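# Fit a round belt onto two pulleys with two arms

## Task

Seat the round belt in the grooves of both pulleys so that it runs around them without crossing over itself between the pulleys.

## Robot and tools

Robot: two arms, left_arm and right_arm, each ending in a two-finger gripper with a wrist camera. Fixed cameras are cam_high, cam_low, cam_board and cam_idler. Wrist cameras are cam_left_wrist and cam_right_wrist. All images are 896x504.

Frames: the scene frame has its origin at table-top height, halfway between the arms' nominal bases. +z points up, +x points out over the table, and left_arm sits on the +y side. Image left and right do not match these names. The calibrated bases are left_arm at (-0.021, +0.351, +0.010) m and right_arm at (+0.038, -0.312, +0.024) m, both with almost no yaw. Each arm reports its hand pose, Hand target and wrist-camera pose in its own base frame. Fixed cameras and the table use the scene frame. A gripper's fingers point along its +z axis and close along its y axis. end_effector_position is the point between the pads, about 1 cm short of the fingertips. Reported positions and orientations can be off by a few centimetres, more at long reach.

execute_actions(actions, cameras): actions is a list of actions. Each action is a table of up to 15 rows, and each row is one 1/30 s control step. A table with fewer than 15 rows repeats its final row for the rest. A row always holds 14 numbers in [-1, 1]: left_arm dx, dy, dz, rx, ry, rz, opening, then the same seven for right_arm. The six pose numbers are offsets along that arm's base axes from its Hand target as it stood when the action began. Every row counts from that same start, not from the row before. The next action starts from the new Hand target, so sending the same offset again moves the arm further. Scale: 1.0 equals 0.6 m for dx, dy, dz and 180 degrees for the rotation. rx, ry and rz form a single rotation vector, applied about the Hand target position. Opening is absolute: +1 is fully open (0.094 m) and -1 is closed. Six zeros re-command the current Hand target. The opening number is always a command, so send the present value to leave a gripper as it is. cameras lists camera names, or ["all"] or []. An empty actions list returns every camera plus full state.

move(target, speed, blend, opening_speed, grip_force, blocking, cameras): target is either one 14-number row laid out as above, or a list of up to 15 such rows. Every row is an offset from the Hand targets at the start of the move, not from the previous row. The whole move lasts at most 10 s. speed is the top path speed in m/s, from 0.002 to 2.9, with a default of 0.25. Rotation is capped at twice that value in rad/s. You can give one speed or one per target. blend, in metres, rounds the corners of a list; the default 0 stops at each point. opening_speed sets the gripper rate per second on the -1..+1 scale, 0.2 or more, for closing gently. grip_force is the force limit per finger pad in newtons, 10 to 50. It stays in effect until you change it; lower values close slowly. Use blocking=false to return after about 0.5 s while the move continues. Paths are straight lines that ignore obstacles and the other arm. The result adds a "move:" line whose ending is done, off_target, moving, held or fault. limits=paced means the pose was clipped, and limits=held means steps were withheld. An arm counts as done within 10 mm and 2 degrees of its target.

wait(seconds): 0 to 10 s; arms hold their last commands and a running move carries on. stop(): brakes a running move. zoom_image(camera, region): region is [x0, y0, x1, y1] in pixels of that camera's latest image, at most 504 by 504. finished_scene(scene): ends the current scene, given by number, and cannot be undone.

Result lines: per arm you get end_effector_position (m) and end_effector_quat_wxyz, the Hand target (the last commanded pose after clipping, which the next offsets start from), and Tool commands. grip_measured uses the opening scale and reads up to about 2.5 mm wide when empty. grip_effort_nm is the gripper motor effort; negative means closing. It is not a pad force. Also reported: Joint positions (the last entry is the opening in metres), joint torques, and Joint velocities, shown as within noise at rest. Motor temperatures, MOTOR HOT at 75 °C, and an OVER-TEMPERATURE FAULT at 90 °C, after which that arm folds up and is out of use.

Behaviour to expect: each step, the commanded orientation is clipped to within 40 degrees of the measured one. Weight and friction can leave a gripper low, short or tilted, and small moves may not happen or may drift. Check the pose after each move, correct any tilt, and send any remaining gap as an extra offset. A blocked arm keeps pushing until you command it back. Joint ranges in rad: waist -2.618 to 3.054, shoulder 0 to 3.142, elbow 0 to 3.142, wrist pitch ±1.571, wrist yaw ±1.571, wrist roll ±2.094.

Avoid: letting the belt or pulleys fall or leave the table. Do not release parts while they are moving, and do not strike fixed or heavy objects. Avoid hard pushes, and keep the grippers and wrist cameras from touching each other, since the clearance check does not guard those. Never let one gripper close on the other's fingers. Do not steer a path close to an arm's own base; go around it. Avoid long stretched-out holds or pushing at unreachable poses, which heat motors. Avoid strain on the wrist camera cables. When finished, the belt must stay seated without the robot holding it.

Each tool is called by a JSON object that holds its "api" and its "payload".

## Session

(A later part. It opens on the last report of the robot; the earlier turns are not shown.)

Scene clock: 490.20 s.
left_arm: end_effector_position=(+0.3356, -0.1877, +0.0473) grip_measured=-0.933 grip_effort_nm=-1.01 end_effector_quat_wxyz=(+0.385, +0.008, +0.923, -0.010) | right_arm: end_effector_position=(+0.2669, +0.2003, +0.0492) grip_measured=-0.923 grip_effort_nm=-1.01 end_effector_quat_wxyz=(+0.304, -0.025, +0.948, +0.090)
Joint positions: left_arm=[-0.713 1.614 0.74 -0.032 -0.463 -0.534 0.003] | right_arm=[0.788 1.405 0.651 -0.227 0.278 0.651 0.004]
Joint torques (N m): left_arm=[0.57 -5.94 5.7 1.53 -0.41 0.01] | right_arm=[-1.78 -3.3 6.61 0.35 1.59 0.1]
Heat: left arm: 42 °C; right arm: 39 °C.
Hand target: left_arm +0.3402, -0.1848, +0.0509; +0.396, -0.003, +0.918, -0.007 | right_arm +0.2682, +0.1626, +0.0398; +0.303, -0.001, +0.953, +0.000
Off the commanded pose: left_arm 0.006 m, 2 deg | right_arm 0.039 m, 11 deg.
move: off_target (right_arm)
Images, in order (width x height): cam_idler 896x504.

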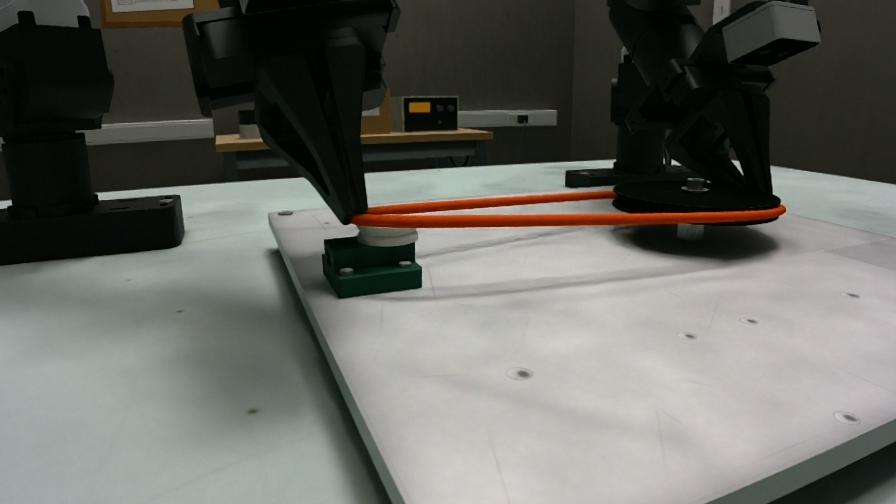

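{"api": "move", "payload": {"target": [[0,0,0.06,0,0,0,-0.72,0,0.0,0.0,0,0,0,-1]], "speed": 0.2, "opening_speed": 0.7, "cameras": ["cam_idler","cam_low","cam_board"]}}

{"api": "zoom_image", "payload": {"camera": "cam_idler", "region": [580, 160, 820, 290]}}

{"api": "zoom_image", "payload": {"camera": "cam_low", "region": [420, 180, 560, 260]}}

Scene clock: 492.37 s.
left_arm: end_effector_position=(+0.3277, -0.1801, +0.0626) grip_measured=-0.722 grip_effort_nm=0.14 end_effector_quat_wxyz=(+0.367, +0.014, +0.930, +0.007) | right_arm: end_effector_position=(+0.2650, +0.1717, +0.0404) grip_measured=-0.923 grip_effort_nm=-1.01 end_effector_quat_wxyz=(+0.301, -0.013, +0.953, +0.021)
Joint positions: left_arm=[-0.713 1.555 0.787 -0.19 -0.466 -0.534 0.013] | right_arm=[0.78 1.415 0.651 -0.312 0.378 0.657 0.004]
Joint torques (N m): left_arm=[0.55 -8.03 8.88 1.37 -0.38 0.01] | right_arm=[-1.14 -3.48 6.74 1.05 0.74 0.21]
Heat: left arm: 42 °C; right arm: 38 °C.
Hand target: left_arm +0.3401, -0.1848, +0.0868; +0.396, -0.003, +0.918, -0.007 | right_arm +0.2683, +0.1625, +0.0398; +0.303, -0.001, +0.953, +0.000
Off the commanded pose: left_arm 0.028 m, 4 deg | right_arm 0.010 m, 3 deg.
move: off_target (left_arm, right_arm)
Images, in order (width x height): cam_low 896x504, cam_board 896x504, cam_idler 896x504.

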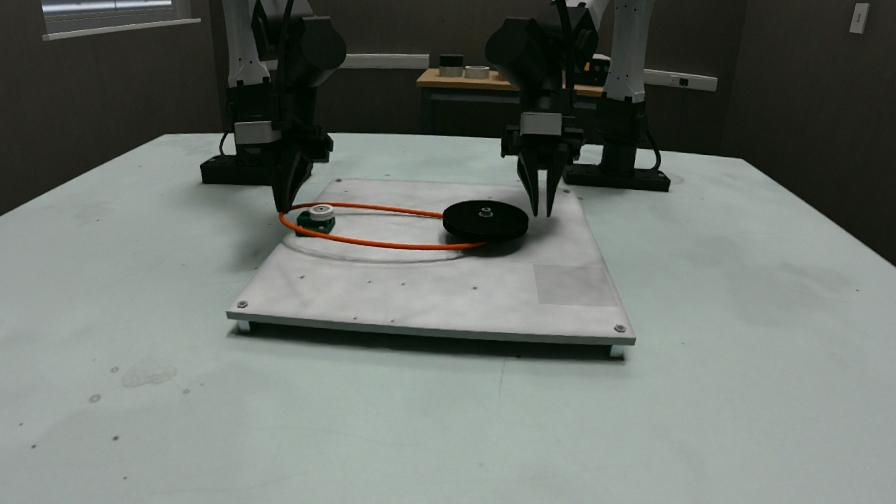

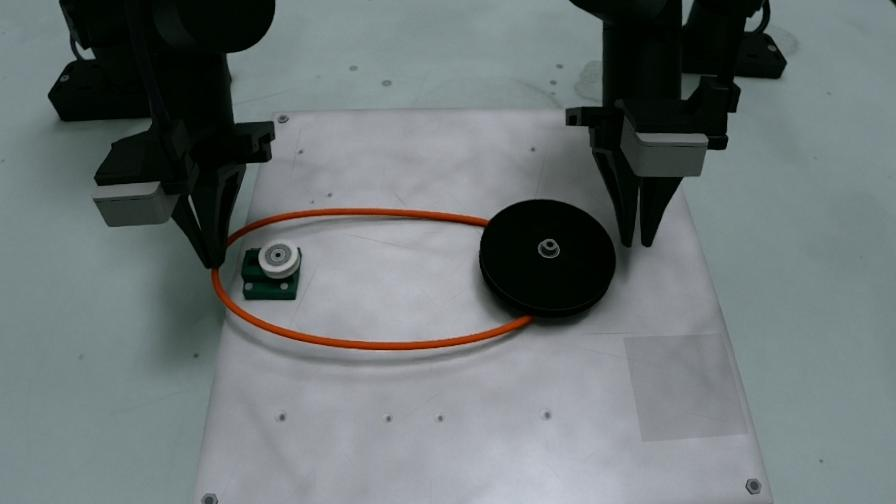

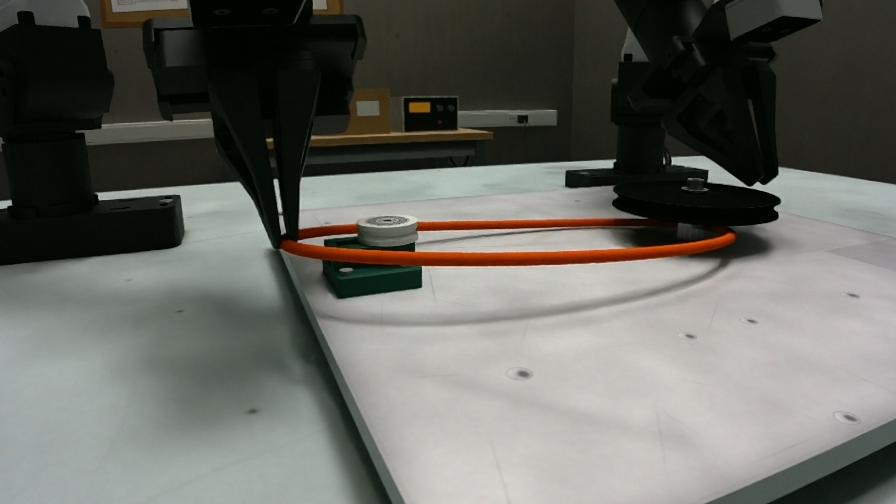

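Scaled by 2.100 from the camera's 896x504 image, which has a finer 1280x720 frame.

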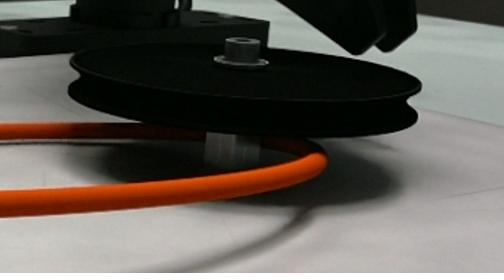

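Scaled by 3.600 from the camera's 896x504 image, which has a finer 1280x720 frame.

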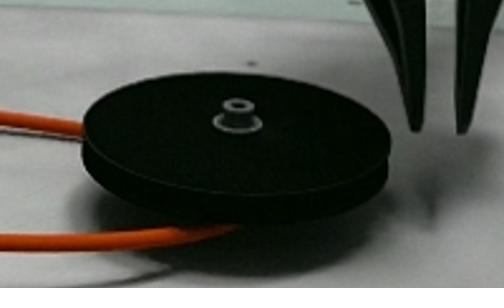

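{"api": "move", "payload": {"target": [[0,0.0,0.05,0,-0.02,0,-0.55,0,0,0.1,0,-0.01,0,-1],[0,0.03,0.065,0,-0.02,0,-0.55,0,0.13,0.1,0,0.02,0,-1],[0,0.025,0.065,0,0.02,0,-0.55,0,0.239,0.04,0,0.04,0,-1],[0,0.025,0.065,0,0.02,0,-0.55,0,0.239,-0.032,0,0.04,0,-1]], "speed": 0.15, "cameras": ["cam_idler","cam_board","cam_left_wrist"]}}

Scene clock: 497.97 s.
left_arm: end_effector_position=(+0.3297, -0.1644, +0.1126) grip_measured=-0.552 grip_effort_nm=0.14 end_effector_quat_wxyz=(+0.353, +0.011, +0.935, +0.008) | right_arm: end_effector_position=(+0.2694, +0.3033, +0.0247) grip_measured=-0.923 grip_effort_nm=-1.01 end_effector_quat_wxyz=(+0.244, -0.004, +0.970, -0.005)
Joint positions: left_arm=[-0.658 1.446 0.919 -0.438 -0.424 -0.501 0.021] | right_arm=[1.02 1.926 1.228 -0.606 0.419 0.954 0.004]
Joint torques (N m): left_arm=[0.92 -4.9 9.76 1.34 -0.09 -0.08] | right_arm=[0.02 -7.57 5.23 1.02 0.29 0.2]
Heat: left arm: 42 °C; right arm: 38 °C.
Hand target: left_arm +0.3402, -0.1699, +0.1259; +0.367, -0.003, +0.930, -0.007 | right_arm +0.2683, +0.3059, +0.0206; +0.242, -0.001, +0.970, +0.000
Off the commanded pose: left_arm 0.018 m, 3 deg | right_arm 0.005 m, 1 deg.
move: off_target (left_arm)
camera_calibration:
cam_left_wrist: T_world_to_cam=[[-0.0126735, -0.999574, -0.0262913, -0.158265], [-0.954385, 0.0199364, -0.297913, 0.392384], [0.29831, 0.0213164, -0.954231, 0.098935], [0, 0, 0, 1]] pos_world=[0.342966, -0.168129, 0.207142]
Images, in order (width x height): cam_board 896x504, cam_idler 896x504, cam_left_wrist 896x504.

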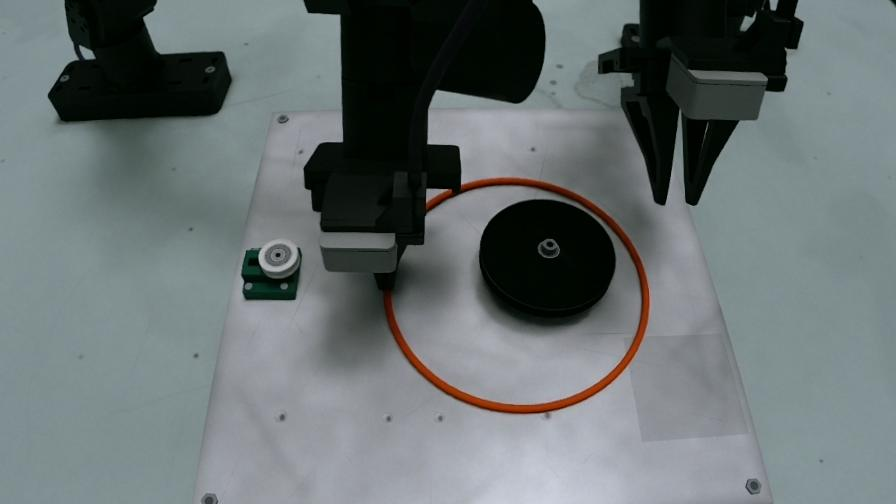

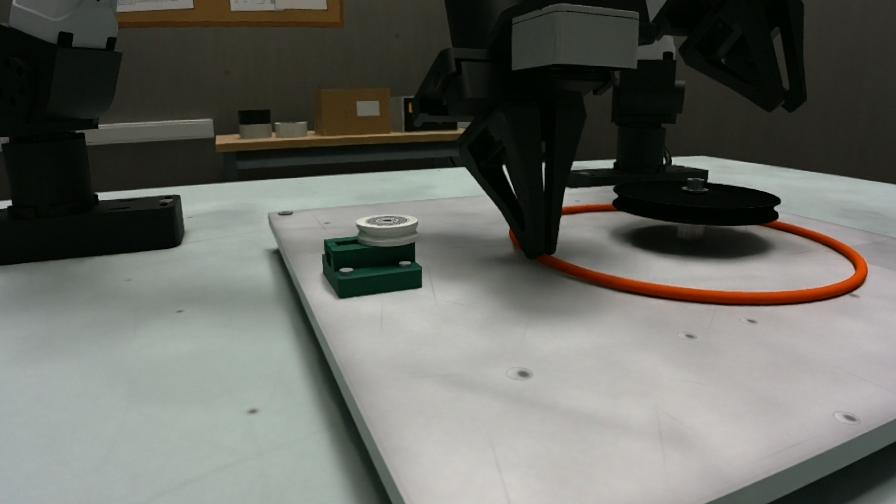

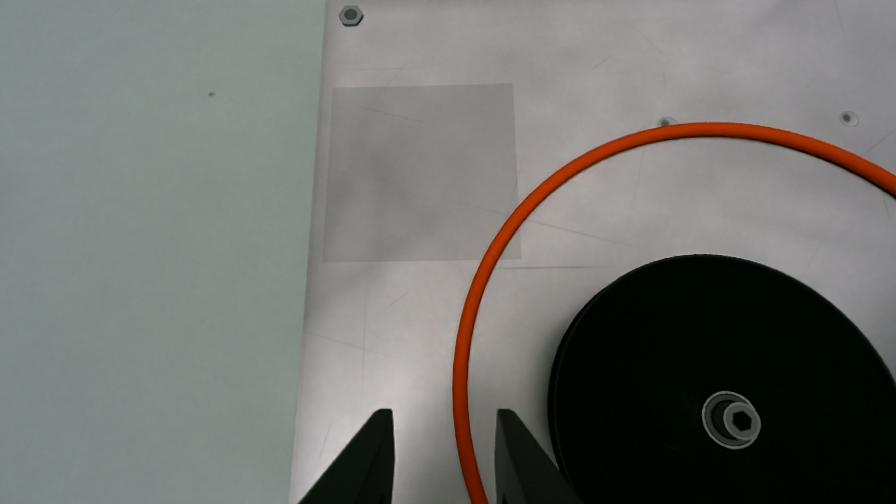

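{"api": "move", "payload": {"target": [[0.006,-0.01,-0.12,0,0,0,-0.55,0,0,0.0,0,0.0,0,-1],[0.006,-0.012,-0.159,0,0,0,-0.55,0,0,0.0,0,0,0,-1],[0.006,-0.012,-0.159,0,0,0,-1,0,0,0.0,0,0,0,-1],[0.003,-0.015,-0.07,0,-0.01,0,-1,0,-0.01,0.06,0,-0.015,0,-1],[0,-0.02,-0.117,0,-0.018,0,-1,0,-0.07,0.05,0,-0.03,0,-1],[0,-0.025,-0.121,0,-0.018,0,-1,0,-0.135,0.074,0,-0.033,0,-1],[0,-0.025,-0.121,0,-0.018,0,-1,0,-0.24,0.074,0,-0.033,0,-1],[0,-0.025,-0.121,0,-0.018,0,-1,0,-0.26,0.02,0,-0.033,0,-1]], "speed": 0.12, "blend": [0.0,0.0,0.0,0.01,0.01,0.0,0.005,0], "opening_speed": 1, "cameras": ["cam_idler","cam_board","cam_low","cam_left_wrist"]}}

{"api": "zoom_image", "payload": {"camera": "cam_idler", "region": [420, 120, 880, 320]}}

{"api": "zoom_image", "payload": {"camera": "cam_low", "region": [280, 160, 600, 300]}}

Scene clock: 505.70 s.
left_arm: end_effector_position=(+0.3363, -0.1881, +0.0525) grip_measured=-0.927 grip_effort_nm=-1.01 end_effector_quat_wxyz=(+0.380, +0.008, +0.925, -0.014) | right_arm: end_effector_position=(+0.2671, +0.1978, +0.0476) grip_measured=-0.923 grip_effort_nm=-1.01 end_effector_quat_wxyz=(+0.292, -0.023, +0.952, +0.090)
Joint positions: left_arm=[-0.706 1.6 0.758 -0.066 -0.445 -0.532 0.003] | right_arm=[0.769 1.409 0.66 -0.248 0.253 0.645 0.004]
Joint torques (N m): left_arm=[0.03 -5.35 5.19 1.63 -0.53 -0.02] | right_arm=[-3.77 -4.03 4.01 0.65 1.53 -0.1]
Heat: left arm: 42 °C; right arm: 39 °C.
Hand target: left_arm +0.3402, -0.1848, +0.0534; +0.393, -0.003, +0.919, -0.007 | right_arm +0.2682, +0.1498, +0.0325; +0.292, -0.001, +0.956, +0.000
Off the commanded pose: left_arm 0.005 m, 2 deg | right_arm 0.050 m, 11 deg.
move: off_target (right_arm)
camera_calibration:
cam_left_wrist: T_world_to_cam=[[-0.0247653, -0.999546, 0.0171479, -0.181725], [-0.936018, 0.0171605, -0.351534, 0.377395], [0.35108, -0.0247565, -0.936018, 0.0128488], [0, 0, 0, 1]] pos_world=[0.344237, -0.1878, 0.14781]
Images, in order (width x height): cam_low 896x504, cam_board 896x504, cam_idler 896x504, cam_left_wrist 896x504.

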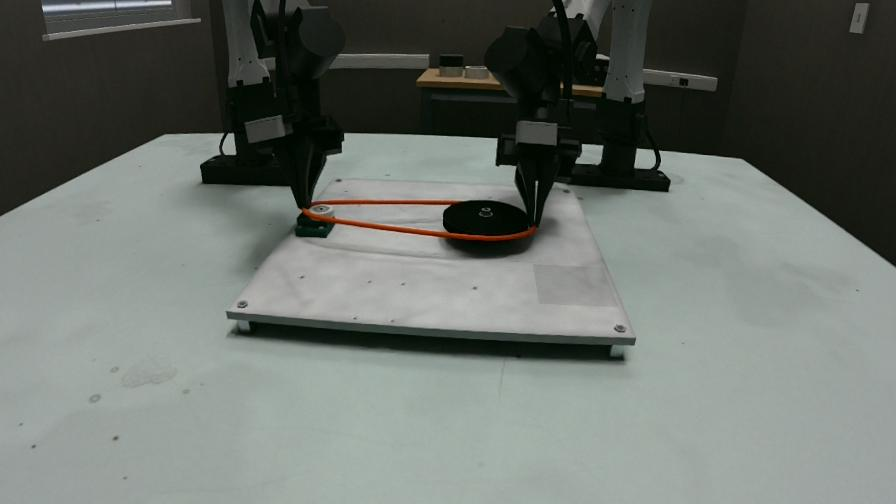

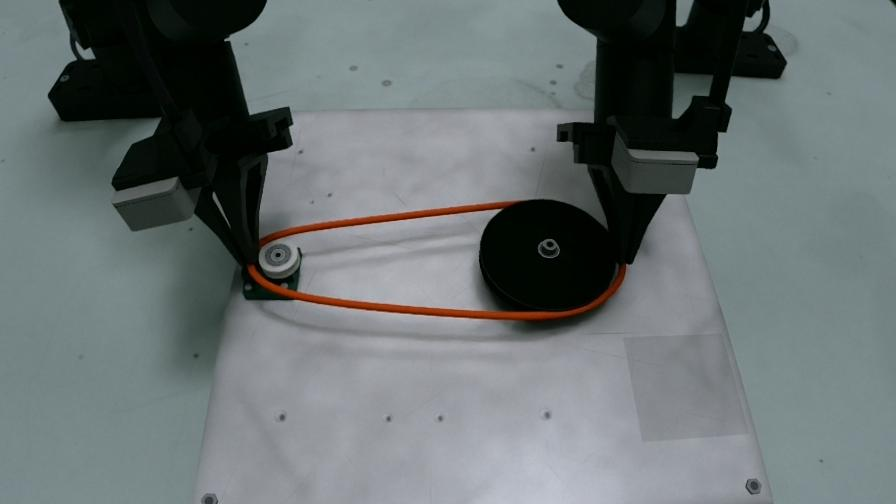

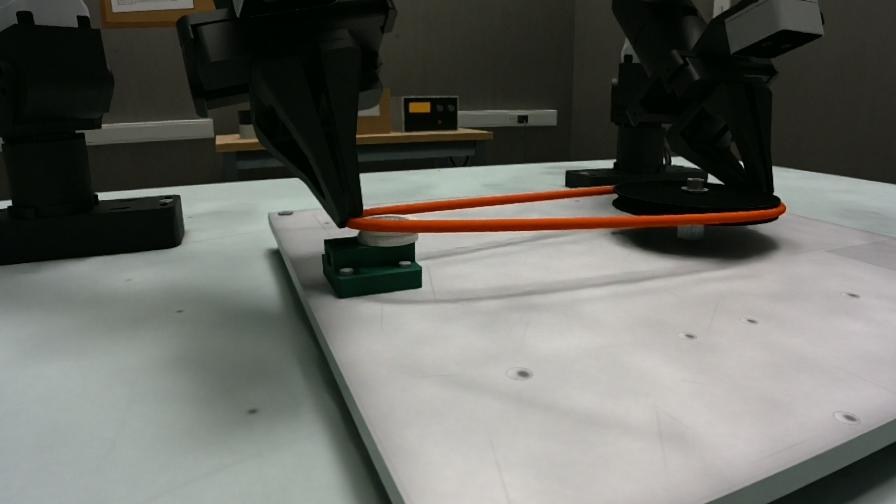

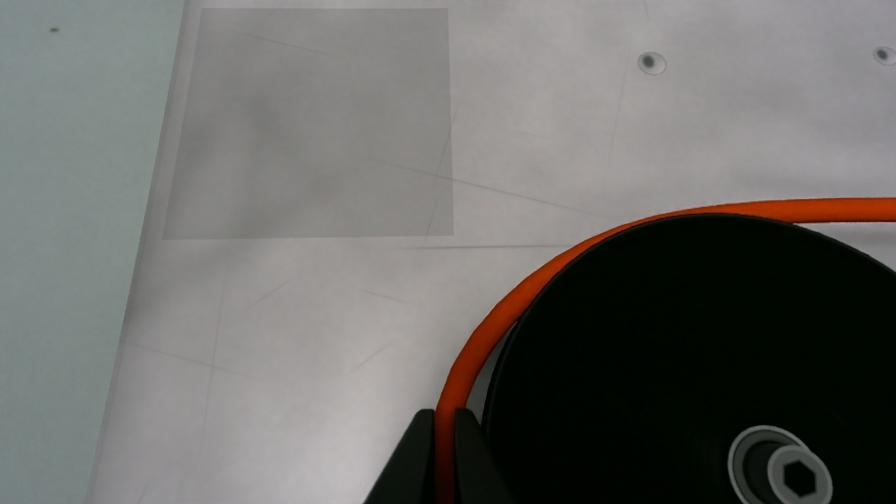

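Scaled by 1.096 from the camera's 896x504 image, which has a finer 1280x720 frame.

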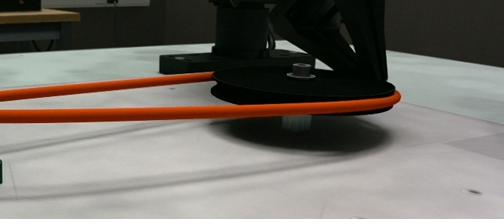

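Scaled by 1.575 from the camera's 896x504 image, which has a finer 1280x720 frame.

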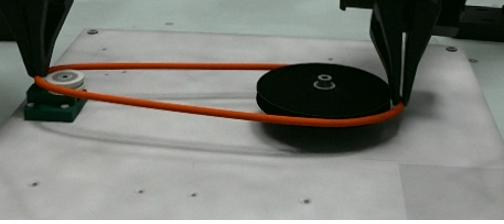

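{"api": "move", "payload": {"target": [[0,0,0.022,0,0,0,-1,0,0.02,0,0,0,0,-1]], "speed": 0.08, "cameras": ["cam_idler","cam_low","cam_left_wrist"]}}

{"api": "zoom_image", "payload": {"camera": "cam_idler", "region": [580, 160, 820, 290]}}

{"api": "zoom_image", "payload": {"camera": "cam_low", "region": [420, 180, 560, 260]}}

Scene clock: 507.23 s.
left_arm: end_effector_position=(+0.3341, -0.1877, +0.0514) grip_measured=-0.927 grip_effort_nm=-1.01 end_effector_quat_wxyz=(+0.376, +0.010, +0.927, -0.012) | right_arm: end_effector_position=(+0.2667, +0.1978, +0.0427) grip_measured=-0.923 grip_effort_nm=-1.01 end_effector_quat_wxyz=(+0.290, -0.022, +0.953, +0.083)
Joint positions: left_arm=[-0.709 1.599 0.758 -0.078 -0.445 -0.534 0.003] | right_arm=[0.776 1.428 0.66 -0.243 0.265 0.652 0.004]
Joint torques (N m): left_arm=[0.29 -7.87 7.54 1.16 -0.54 0.01] | right_arm=[-1.51 -3.26 5.91 0.52 1.57 0.11]
Heat: left arm: 42 °C; right arm: 39 °C.
Hand target: left_arm +0.3402, -0.1848, +0.0666; +0.393, -0.003, +0.919, -0.007 | right_arm +0.2682, +0.1619, +0.0327; +0.292, -0.001, +0.956, +0.000
Off the commanded pose: left_arm 0.017 m, 3 deg | right_arm 0.037 m, 10 deg.
move: off_target (left_arm, right_arm)
camera_calibration:
cam_left_wrist: T_world_to_cam=[[-0.0261356, -0.999586, 0.0120413, -0.180623], [-0.93883, 0.0204058, -0.343775, 0.376087], [0.343387, -0.0202895, -0.938975, 0.0161193], [0, 0, 0, 1]] pos_world=[0.342826, -0.187895, 0.1466]
Images, in order (width x height): cam_low 896x504, cam_idler 896x504, cam_left_wrist 896x504.

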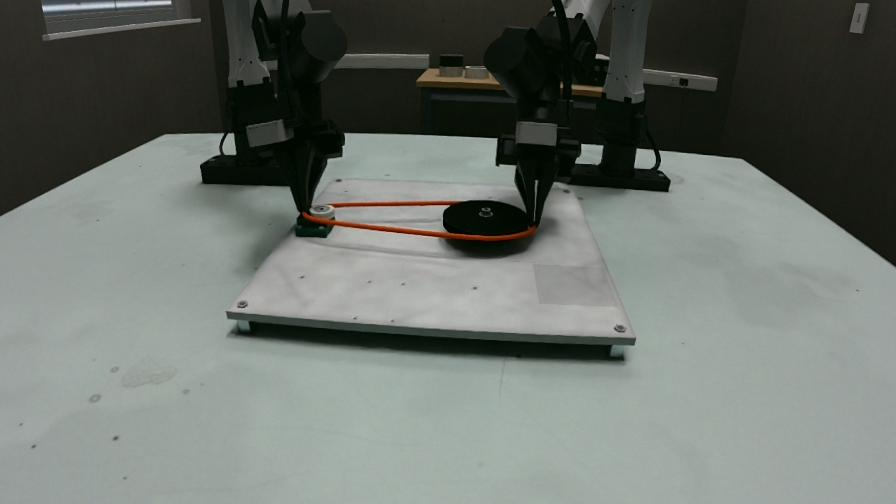

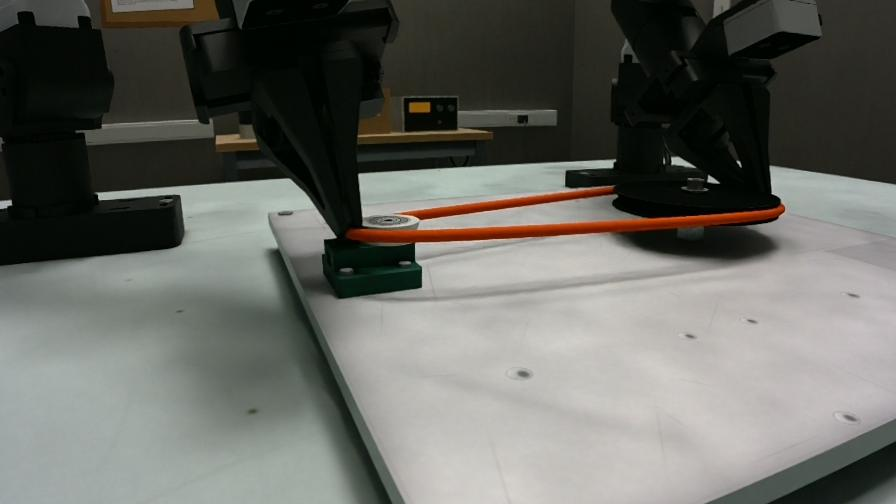

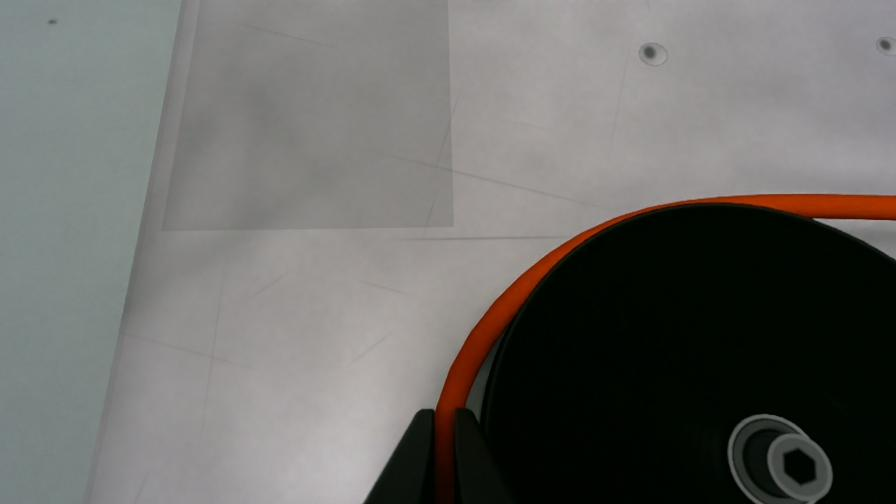

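Scaled by 2.100 from the camera's 896x504 image, which has a finer 1280x720 frame.

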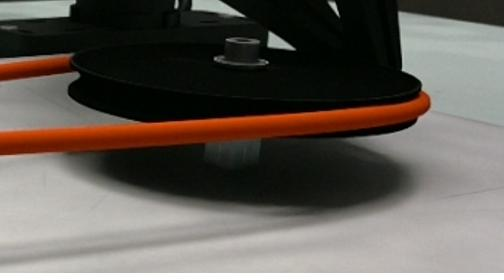

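Scaled by 3.600 from the camera's 896x504 image, which has a finer 1280x720 frame.

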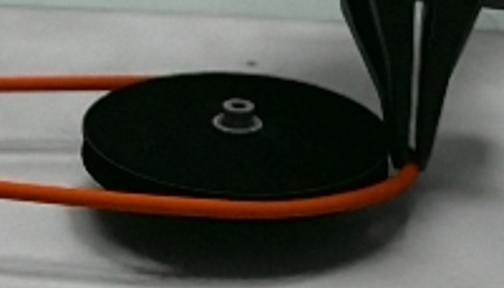

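{"api": "move", "payload": {"target": [[0,0,0.06,0,0,0,-1,0,-0.01,0.045,0,0,0,-1],[0,0,-0.004,0,0,0,-1,0,-0.01,0.03,0,0,0,-1]], "speed": 0.08, "cameras": ["cam_idler","cam_low","cam_left_wrist"]}}

{"api": "zoom_image", "payload": {"camera": "cam_idler", "region": [580, 160, 820, 290]}}

{"api": "zoom_image", "payload": {"camera": "cam_low", "region": [420, 180, 560, 260]}}

Scene clock: 509.83 s.
left_arm: end_effector_position=(+0.3338, -0.1901, +0.0624) grip_measured=-0.928 grip_effort_nm=-1.01 end_effector_quat_wxyz=(+0.375, +0.011, +0.927, -0.017) | right_arm: end_effector_position=(+0.2680, +0.1992, +0.0622) grip_measured=-0.923 grip_effort_nm=-1.01 end_effector_quat_wxyz=(+0.293, -0.024, +0.952, +0.086)
Joint positions: left_arm=[-0.711 1.573 0.784 -0.126 -0.437 -0.536 0.003] | right_arm=[0.776 1.388 0.709 -0.322 0.264 0.647 0.004]
Joint torques (N m): left_arm=[0.47 -5.26 5.19 1.7 -0.63 0.02] | right_arm=[-2.88 -4.21 5.18 0.46 1.48 0.04]
Heat: left arm: 41 °C; right arm: 39 °C.
Hand target: left_arm +0.3402, -0.1849, +0.0642; +0.393, -0.003, +0.919, -0.007 | right_arm +0.2683, +0.1560, +0.0507; +0.292, -0.001, +0.956, +0.000
Off the commanded pose: left_arm 0.009 m, 3 deg | right_arm 0.045 m, 10 deg.
move: off_target (left_arm, right_arm)
camera_calibration:
cam_left_wrist: T_world_to_cam=[[-0.0320104, -0.999279, 0.020398, -0.181719], [-0.93931, 0.0231022, -0.342292, 0.380248], [0.341574, -0.0301169, -0.939372, 0.0252703], [0, 0, 0, 1]] pos_world=[0.342722, -0.189612, 0.157601]
Images, in order (width x height): cam_low 896x504, cam_idler 896x504, cam_left_wrist 896x504.

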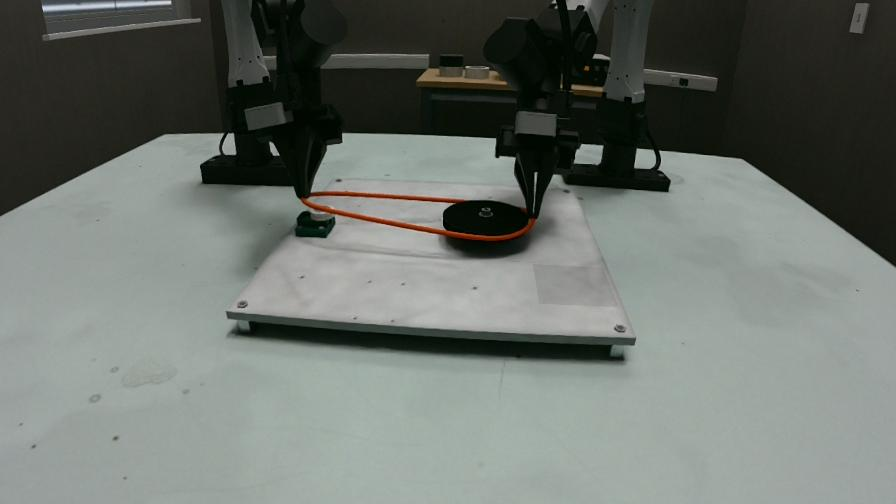

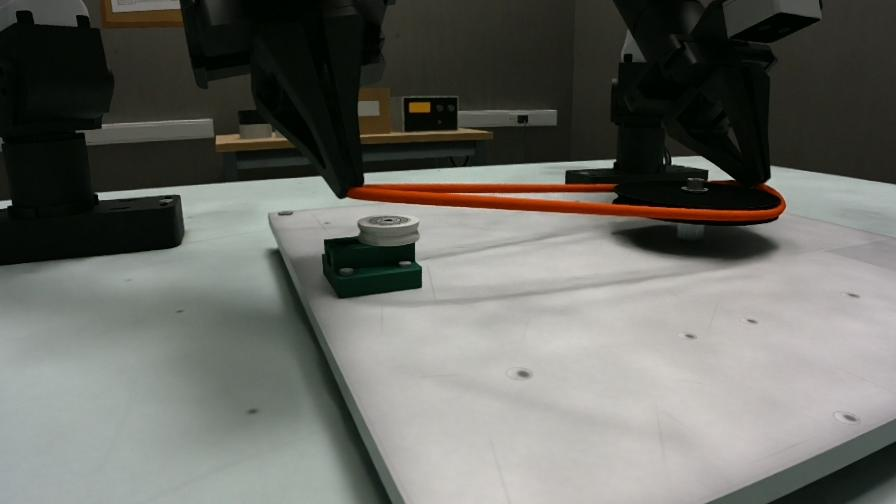

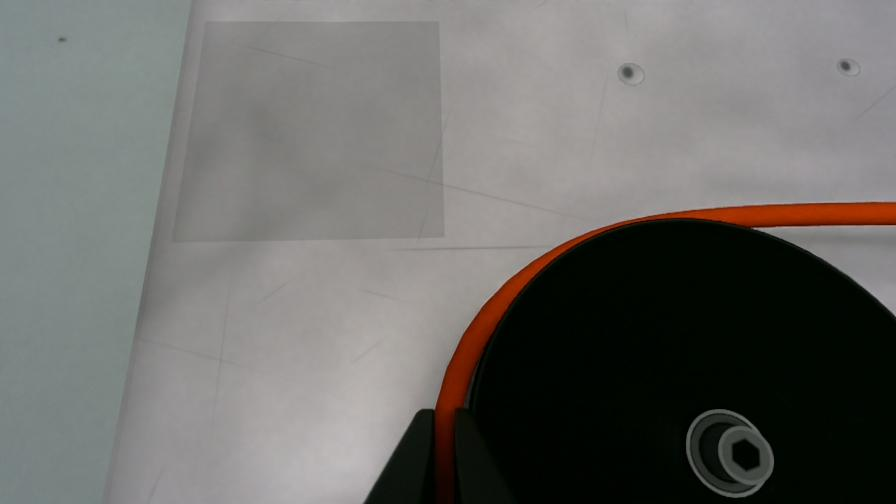

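Scaled by 2.100 from the camera's 896x504 image, which has a finer 1280x720 frame.

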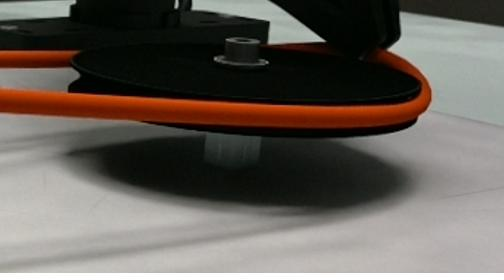

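Scaled by 3.600 from the camera's 896x504 image, which has a finer 1280x720 frame.

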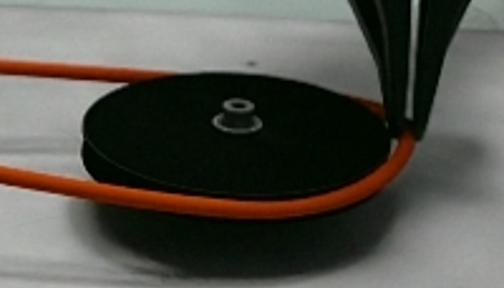

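{"api": "move", "payload": {"target": [[0,0,-0.011,0,0,0,-1,0,0,-0.015,0,0,0,-1]], "speed": 0.08, "cameras": ["cam_idler","cam_low","cam_left_wrist","cam_board"]}}

{"api": "zoom_image", "payload": {"camera": "cam_idler", "region": [580, 160, 820, 290]}}

{"api": "zoom_image", "payload": {"camera": "cam_low", "region": [420, 180, 560, 260]}}

{"api": "zoom_image", "payload": {"camera": "cam_board", "region": [460, 180, 660, 340]}}

Scene clock: 511.47 s.
left_arm: end_effector_position=(+0.3344, -0.1888, +0.0567) grip_measured=-0.928 grip_effort_nm=-1.01 end_effector_quat_wxyz=(+0.377, +0.010, +0.926, -0.014) | right_arm: end_effector_position=(+0.2673, +0.1986, +0.0578) grip_measured=-0.923 grip_effort_nm=-1.01 end_effector_quat_wxyz=(+0.293, -0.025, +0.952, +0.086)
Joint positions: left_arm=[-0.711 1.587 0.769 -0.097 -0.446 -0.536 0.003] | right_arm=[0.776 1.393 0.695 -0.304 0.264 0.647 0.004]
Joint torques (N m): left_arm=[0.47 -5.11 5.08 1.72 -0.53 0.02] | right_arm=[-2.81 -3.37 4.3 0.72 1.51 0.06]
Heat: left arm: 41 °C; right arm: 39 °C.
Hand target: left_arm +0.3401, -0.1848, +0.0574; +0.393, -0.003, +0.919, -0.007 | right_arm +0.2683, +0.1560, +0.0417; +0.292, -0.001, +0.956, +0.000
Off the commanded pose: left_arm 0.007 m, 3 deg | right_arm 0.046 m, 10 deg.
move: off_target (left_arm, right_arm)
camera_calibration:
cam_left_wrist: T_world_to_cam=[[-0.026527, -0.999535, 0.0150175, -0.1818], [-0.937712, 0.0196749, -0.346855, 0.377912], [0.346398, -0.0232831, -0.937799, 0.0194], [0, 0, 0, 1]] pos_world=[0.34283, -0.188699, 0.152004]
Images, in order (width x height): cam_low 896x504, cam_board 896x504, cam_idler 896x504, cam_left_wrist 896x504.

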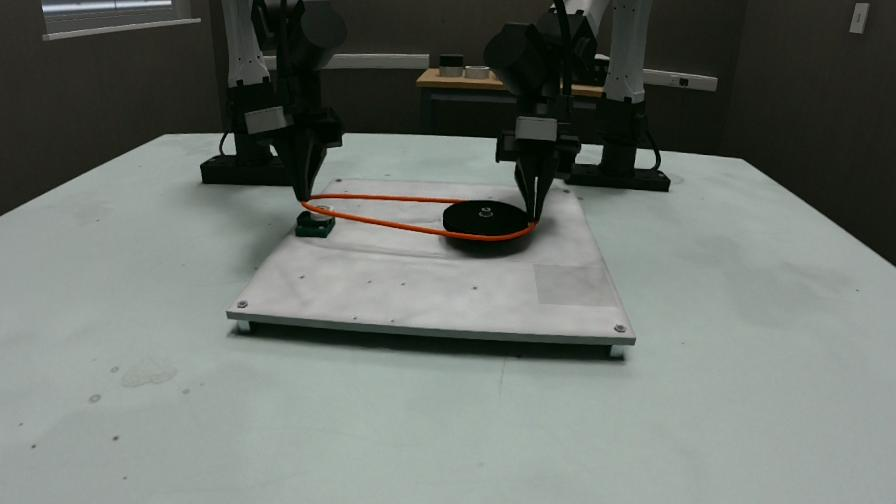

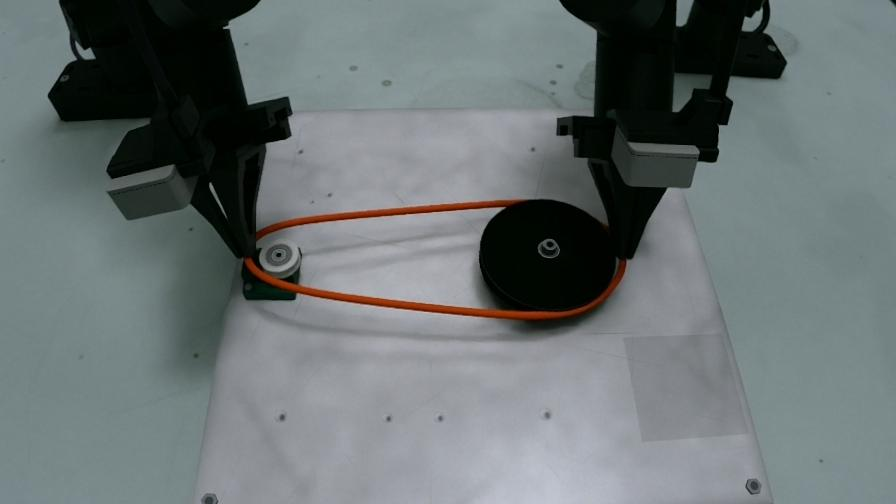

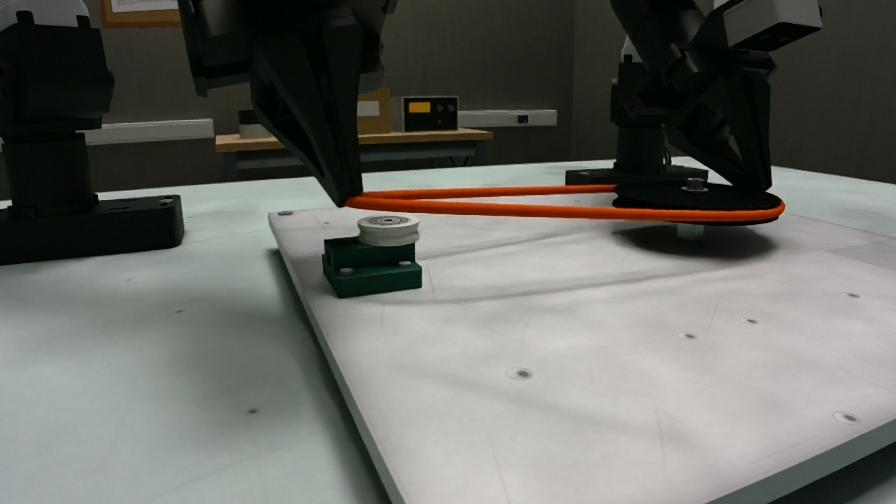

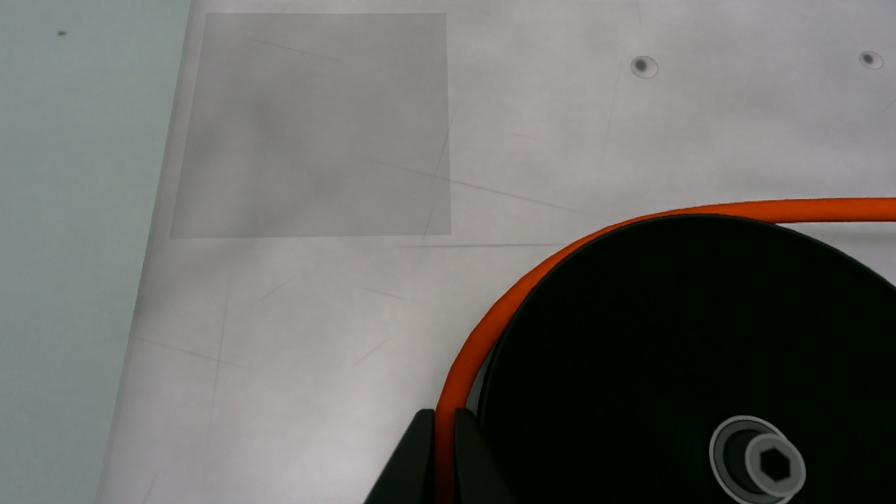

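Scaled by 2.100 from the camera's 896x504 image, which has a finer 1280x720 frame.

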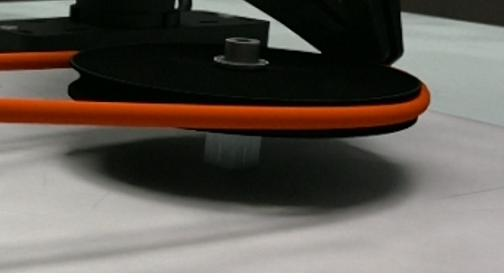

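Scaled by 3.600 from the camera's 896x504 image, which has a finer 1280x720 frame.

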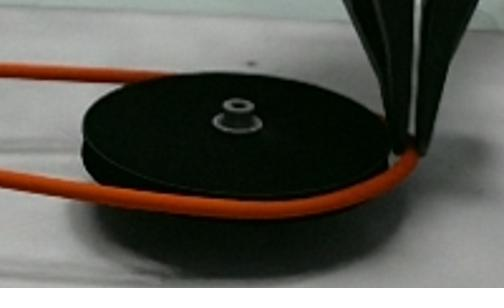

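Scaled by 2.520 from the camera's 896x504 image, which has a finer 1280x720 frame.

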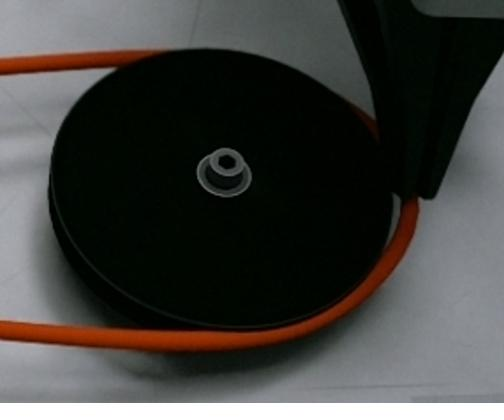

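{"api": "move", "payload": {"target": [[0,0,0.0,0,0,0,-0.82,0,0.02,0.0,0,0,0,-1]], "speed": 0.08, "opening_speed": 1, "cameras": ["cam_idler","cam_low","cam_left_wrist","cam_board"]}}

{"api": "zoom_image", "payload": {"camera": "cam_idler", "region": [580, 160, 820, 290]}}

{"api": "zoom_image", "payload": {"camera": "cam_low", "region": [420, 180, 560, 260]}}

Scene clock: 513.13 s.
left_arm: end_effector_position=(+0.3347, -0.1872, +0.0570) grip_measured=-0.822 grip_effort_nm=0.15 end_effector_quat_wxyz=(+0.379, +0.008, +0.925, -0.009) | right_arm: end_effector_position=(+0.2649, +0.1987, +0.0482) grip_measured=-0.923 grip_effort_nm=-1.01 end_effector_quat_wxyz=(+0.286, -0.020, +0.955, +0.073)
Joint positions: left_arm=[-0.711 1.587 0.769 -0.099 -0.455 -0.536 0.008] | right_arm=[0.791 1.428 0.695 -0.303 0.283 0.671 0.004]
Joint torques (N m): left_arm=[0.47 -5.11 5.07 1.74 -0.44 0.02] | right_arm=[-1.39 -3.32 6.43 0.59 1.48 0.18]
Heat: left arm: 42 °C; right arm: 38 °C.
Hand target: left_arm +0.3401, -0.1848, +0.0574; +0.393, -0.003, +0.919, -0.007 | right_arm +0.2683, +0.1680, +0.0417; +0.292, -0.001, +0.956, +0.000
Off the commanded pose: left_arm 0.006 m, 2 deg | right_arm 0.032 m, 9 deg.
move: off_target (right_arm)
camera_calibration:
cam_left_wrist: T_world_to_cam=[[-0.0211619, -0.99974, 0.0084918, -0.181675], [-0.936737, 0.0168586, -0.349628, 0.377561], [0.349394, -0.0153534, -0.93685, 0.0200212], [0, 0, 0, 1]] pos_world=[0.342836, -0.187685, 0.152305]
Images, in order (width x height): cam_low 896x504, cam_board 896x504, cam_idler 896x504, cam_left_wrist 896x504.

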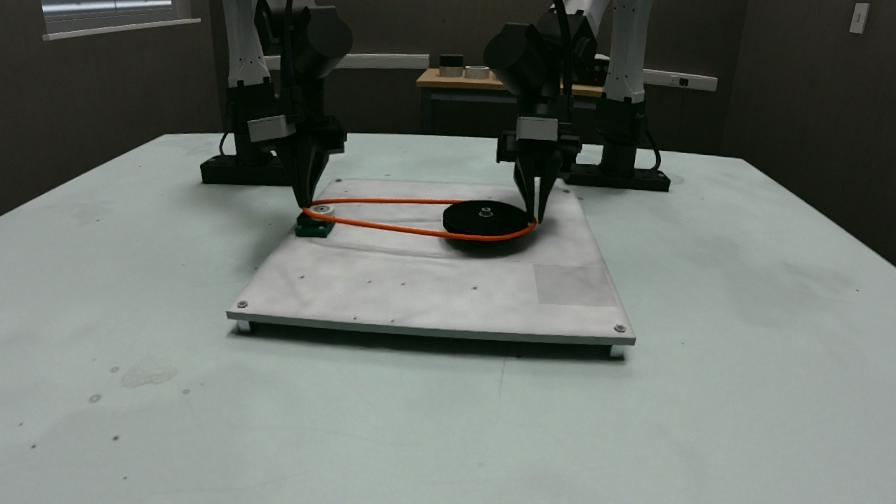

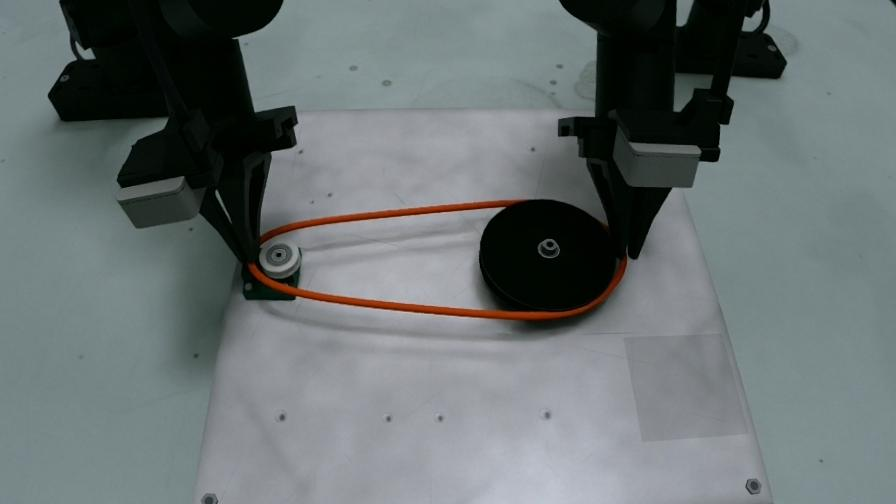

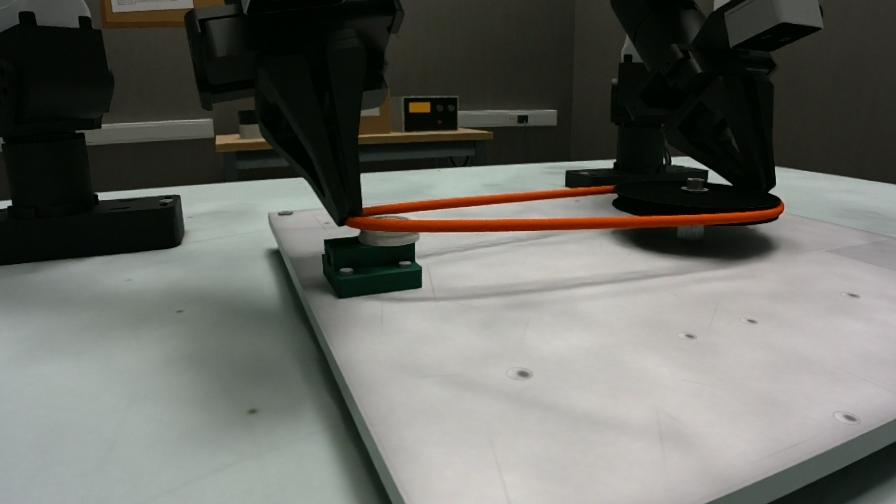

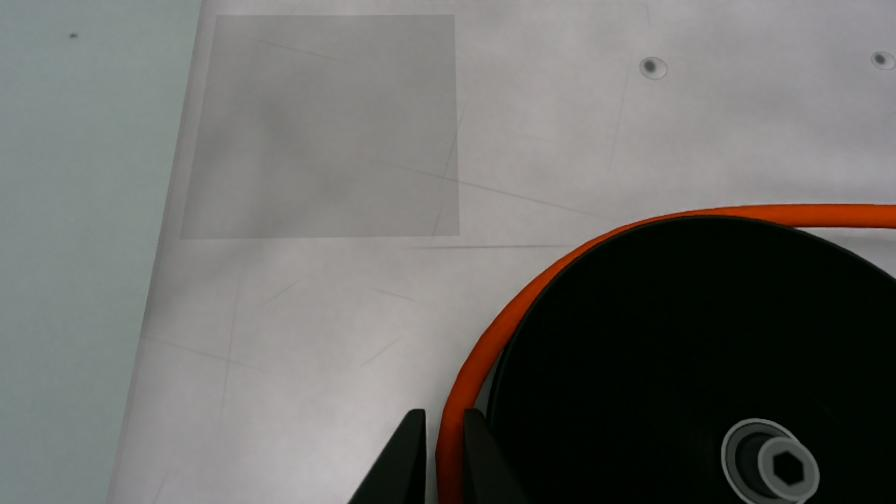

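Scaled by 2.100 from the camera's 896x504 image, which has a finer 1280x720 frame.

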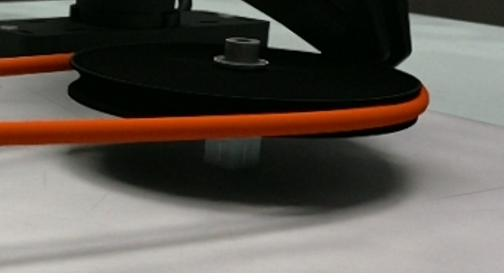

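Scaled by 3.600 from the camera's 896x504 image, which has a finer 1280x720 frame.

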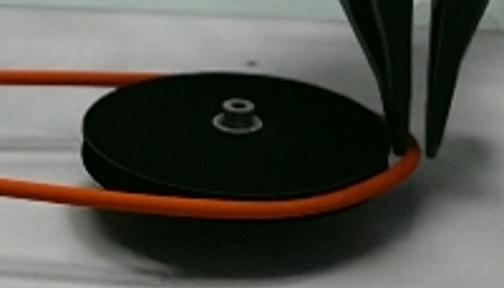

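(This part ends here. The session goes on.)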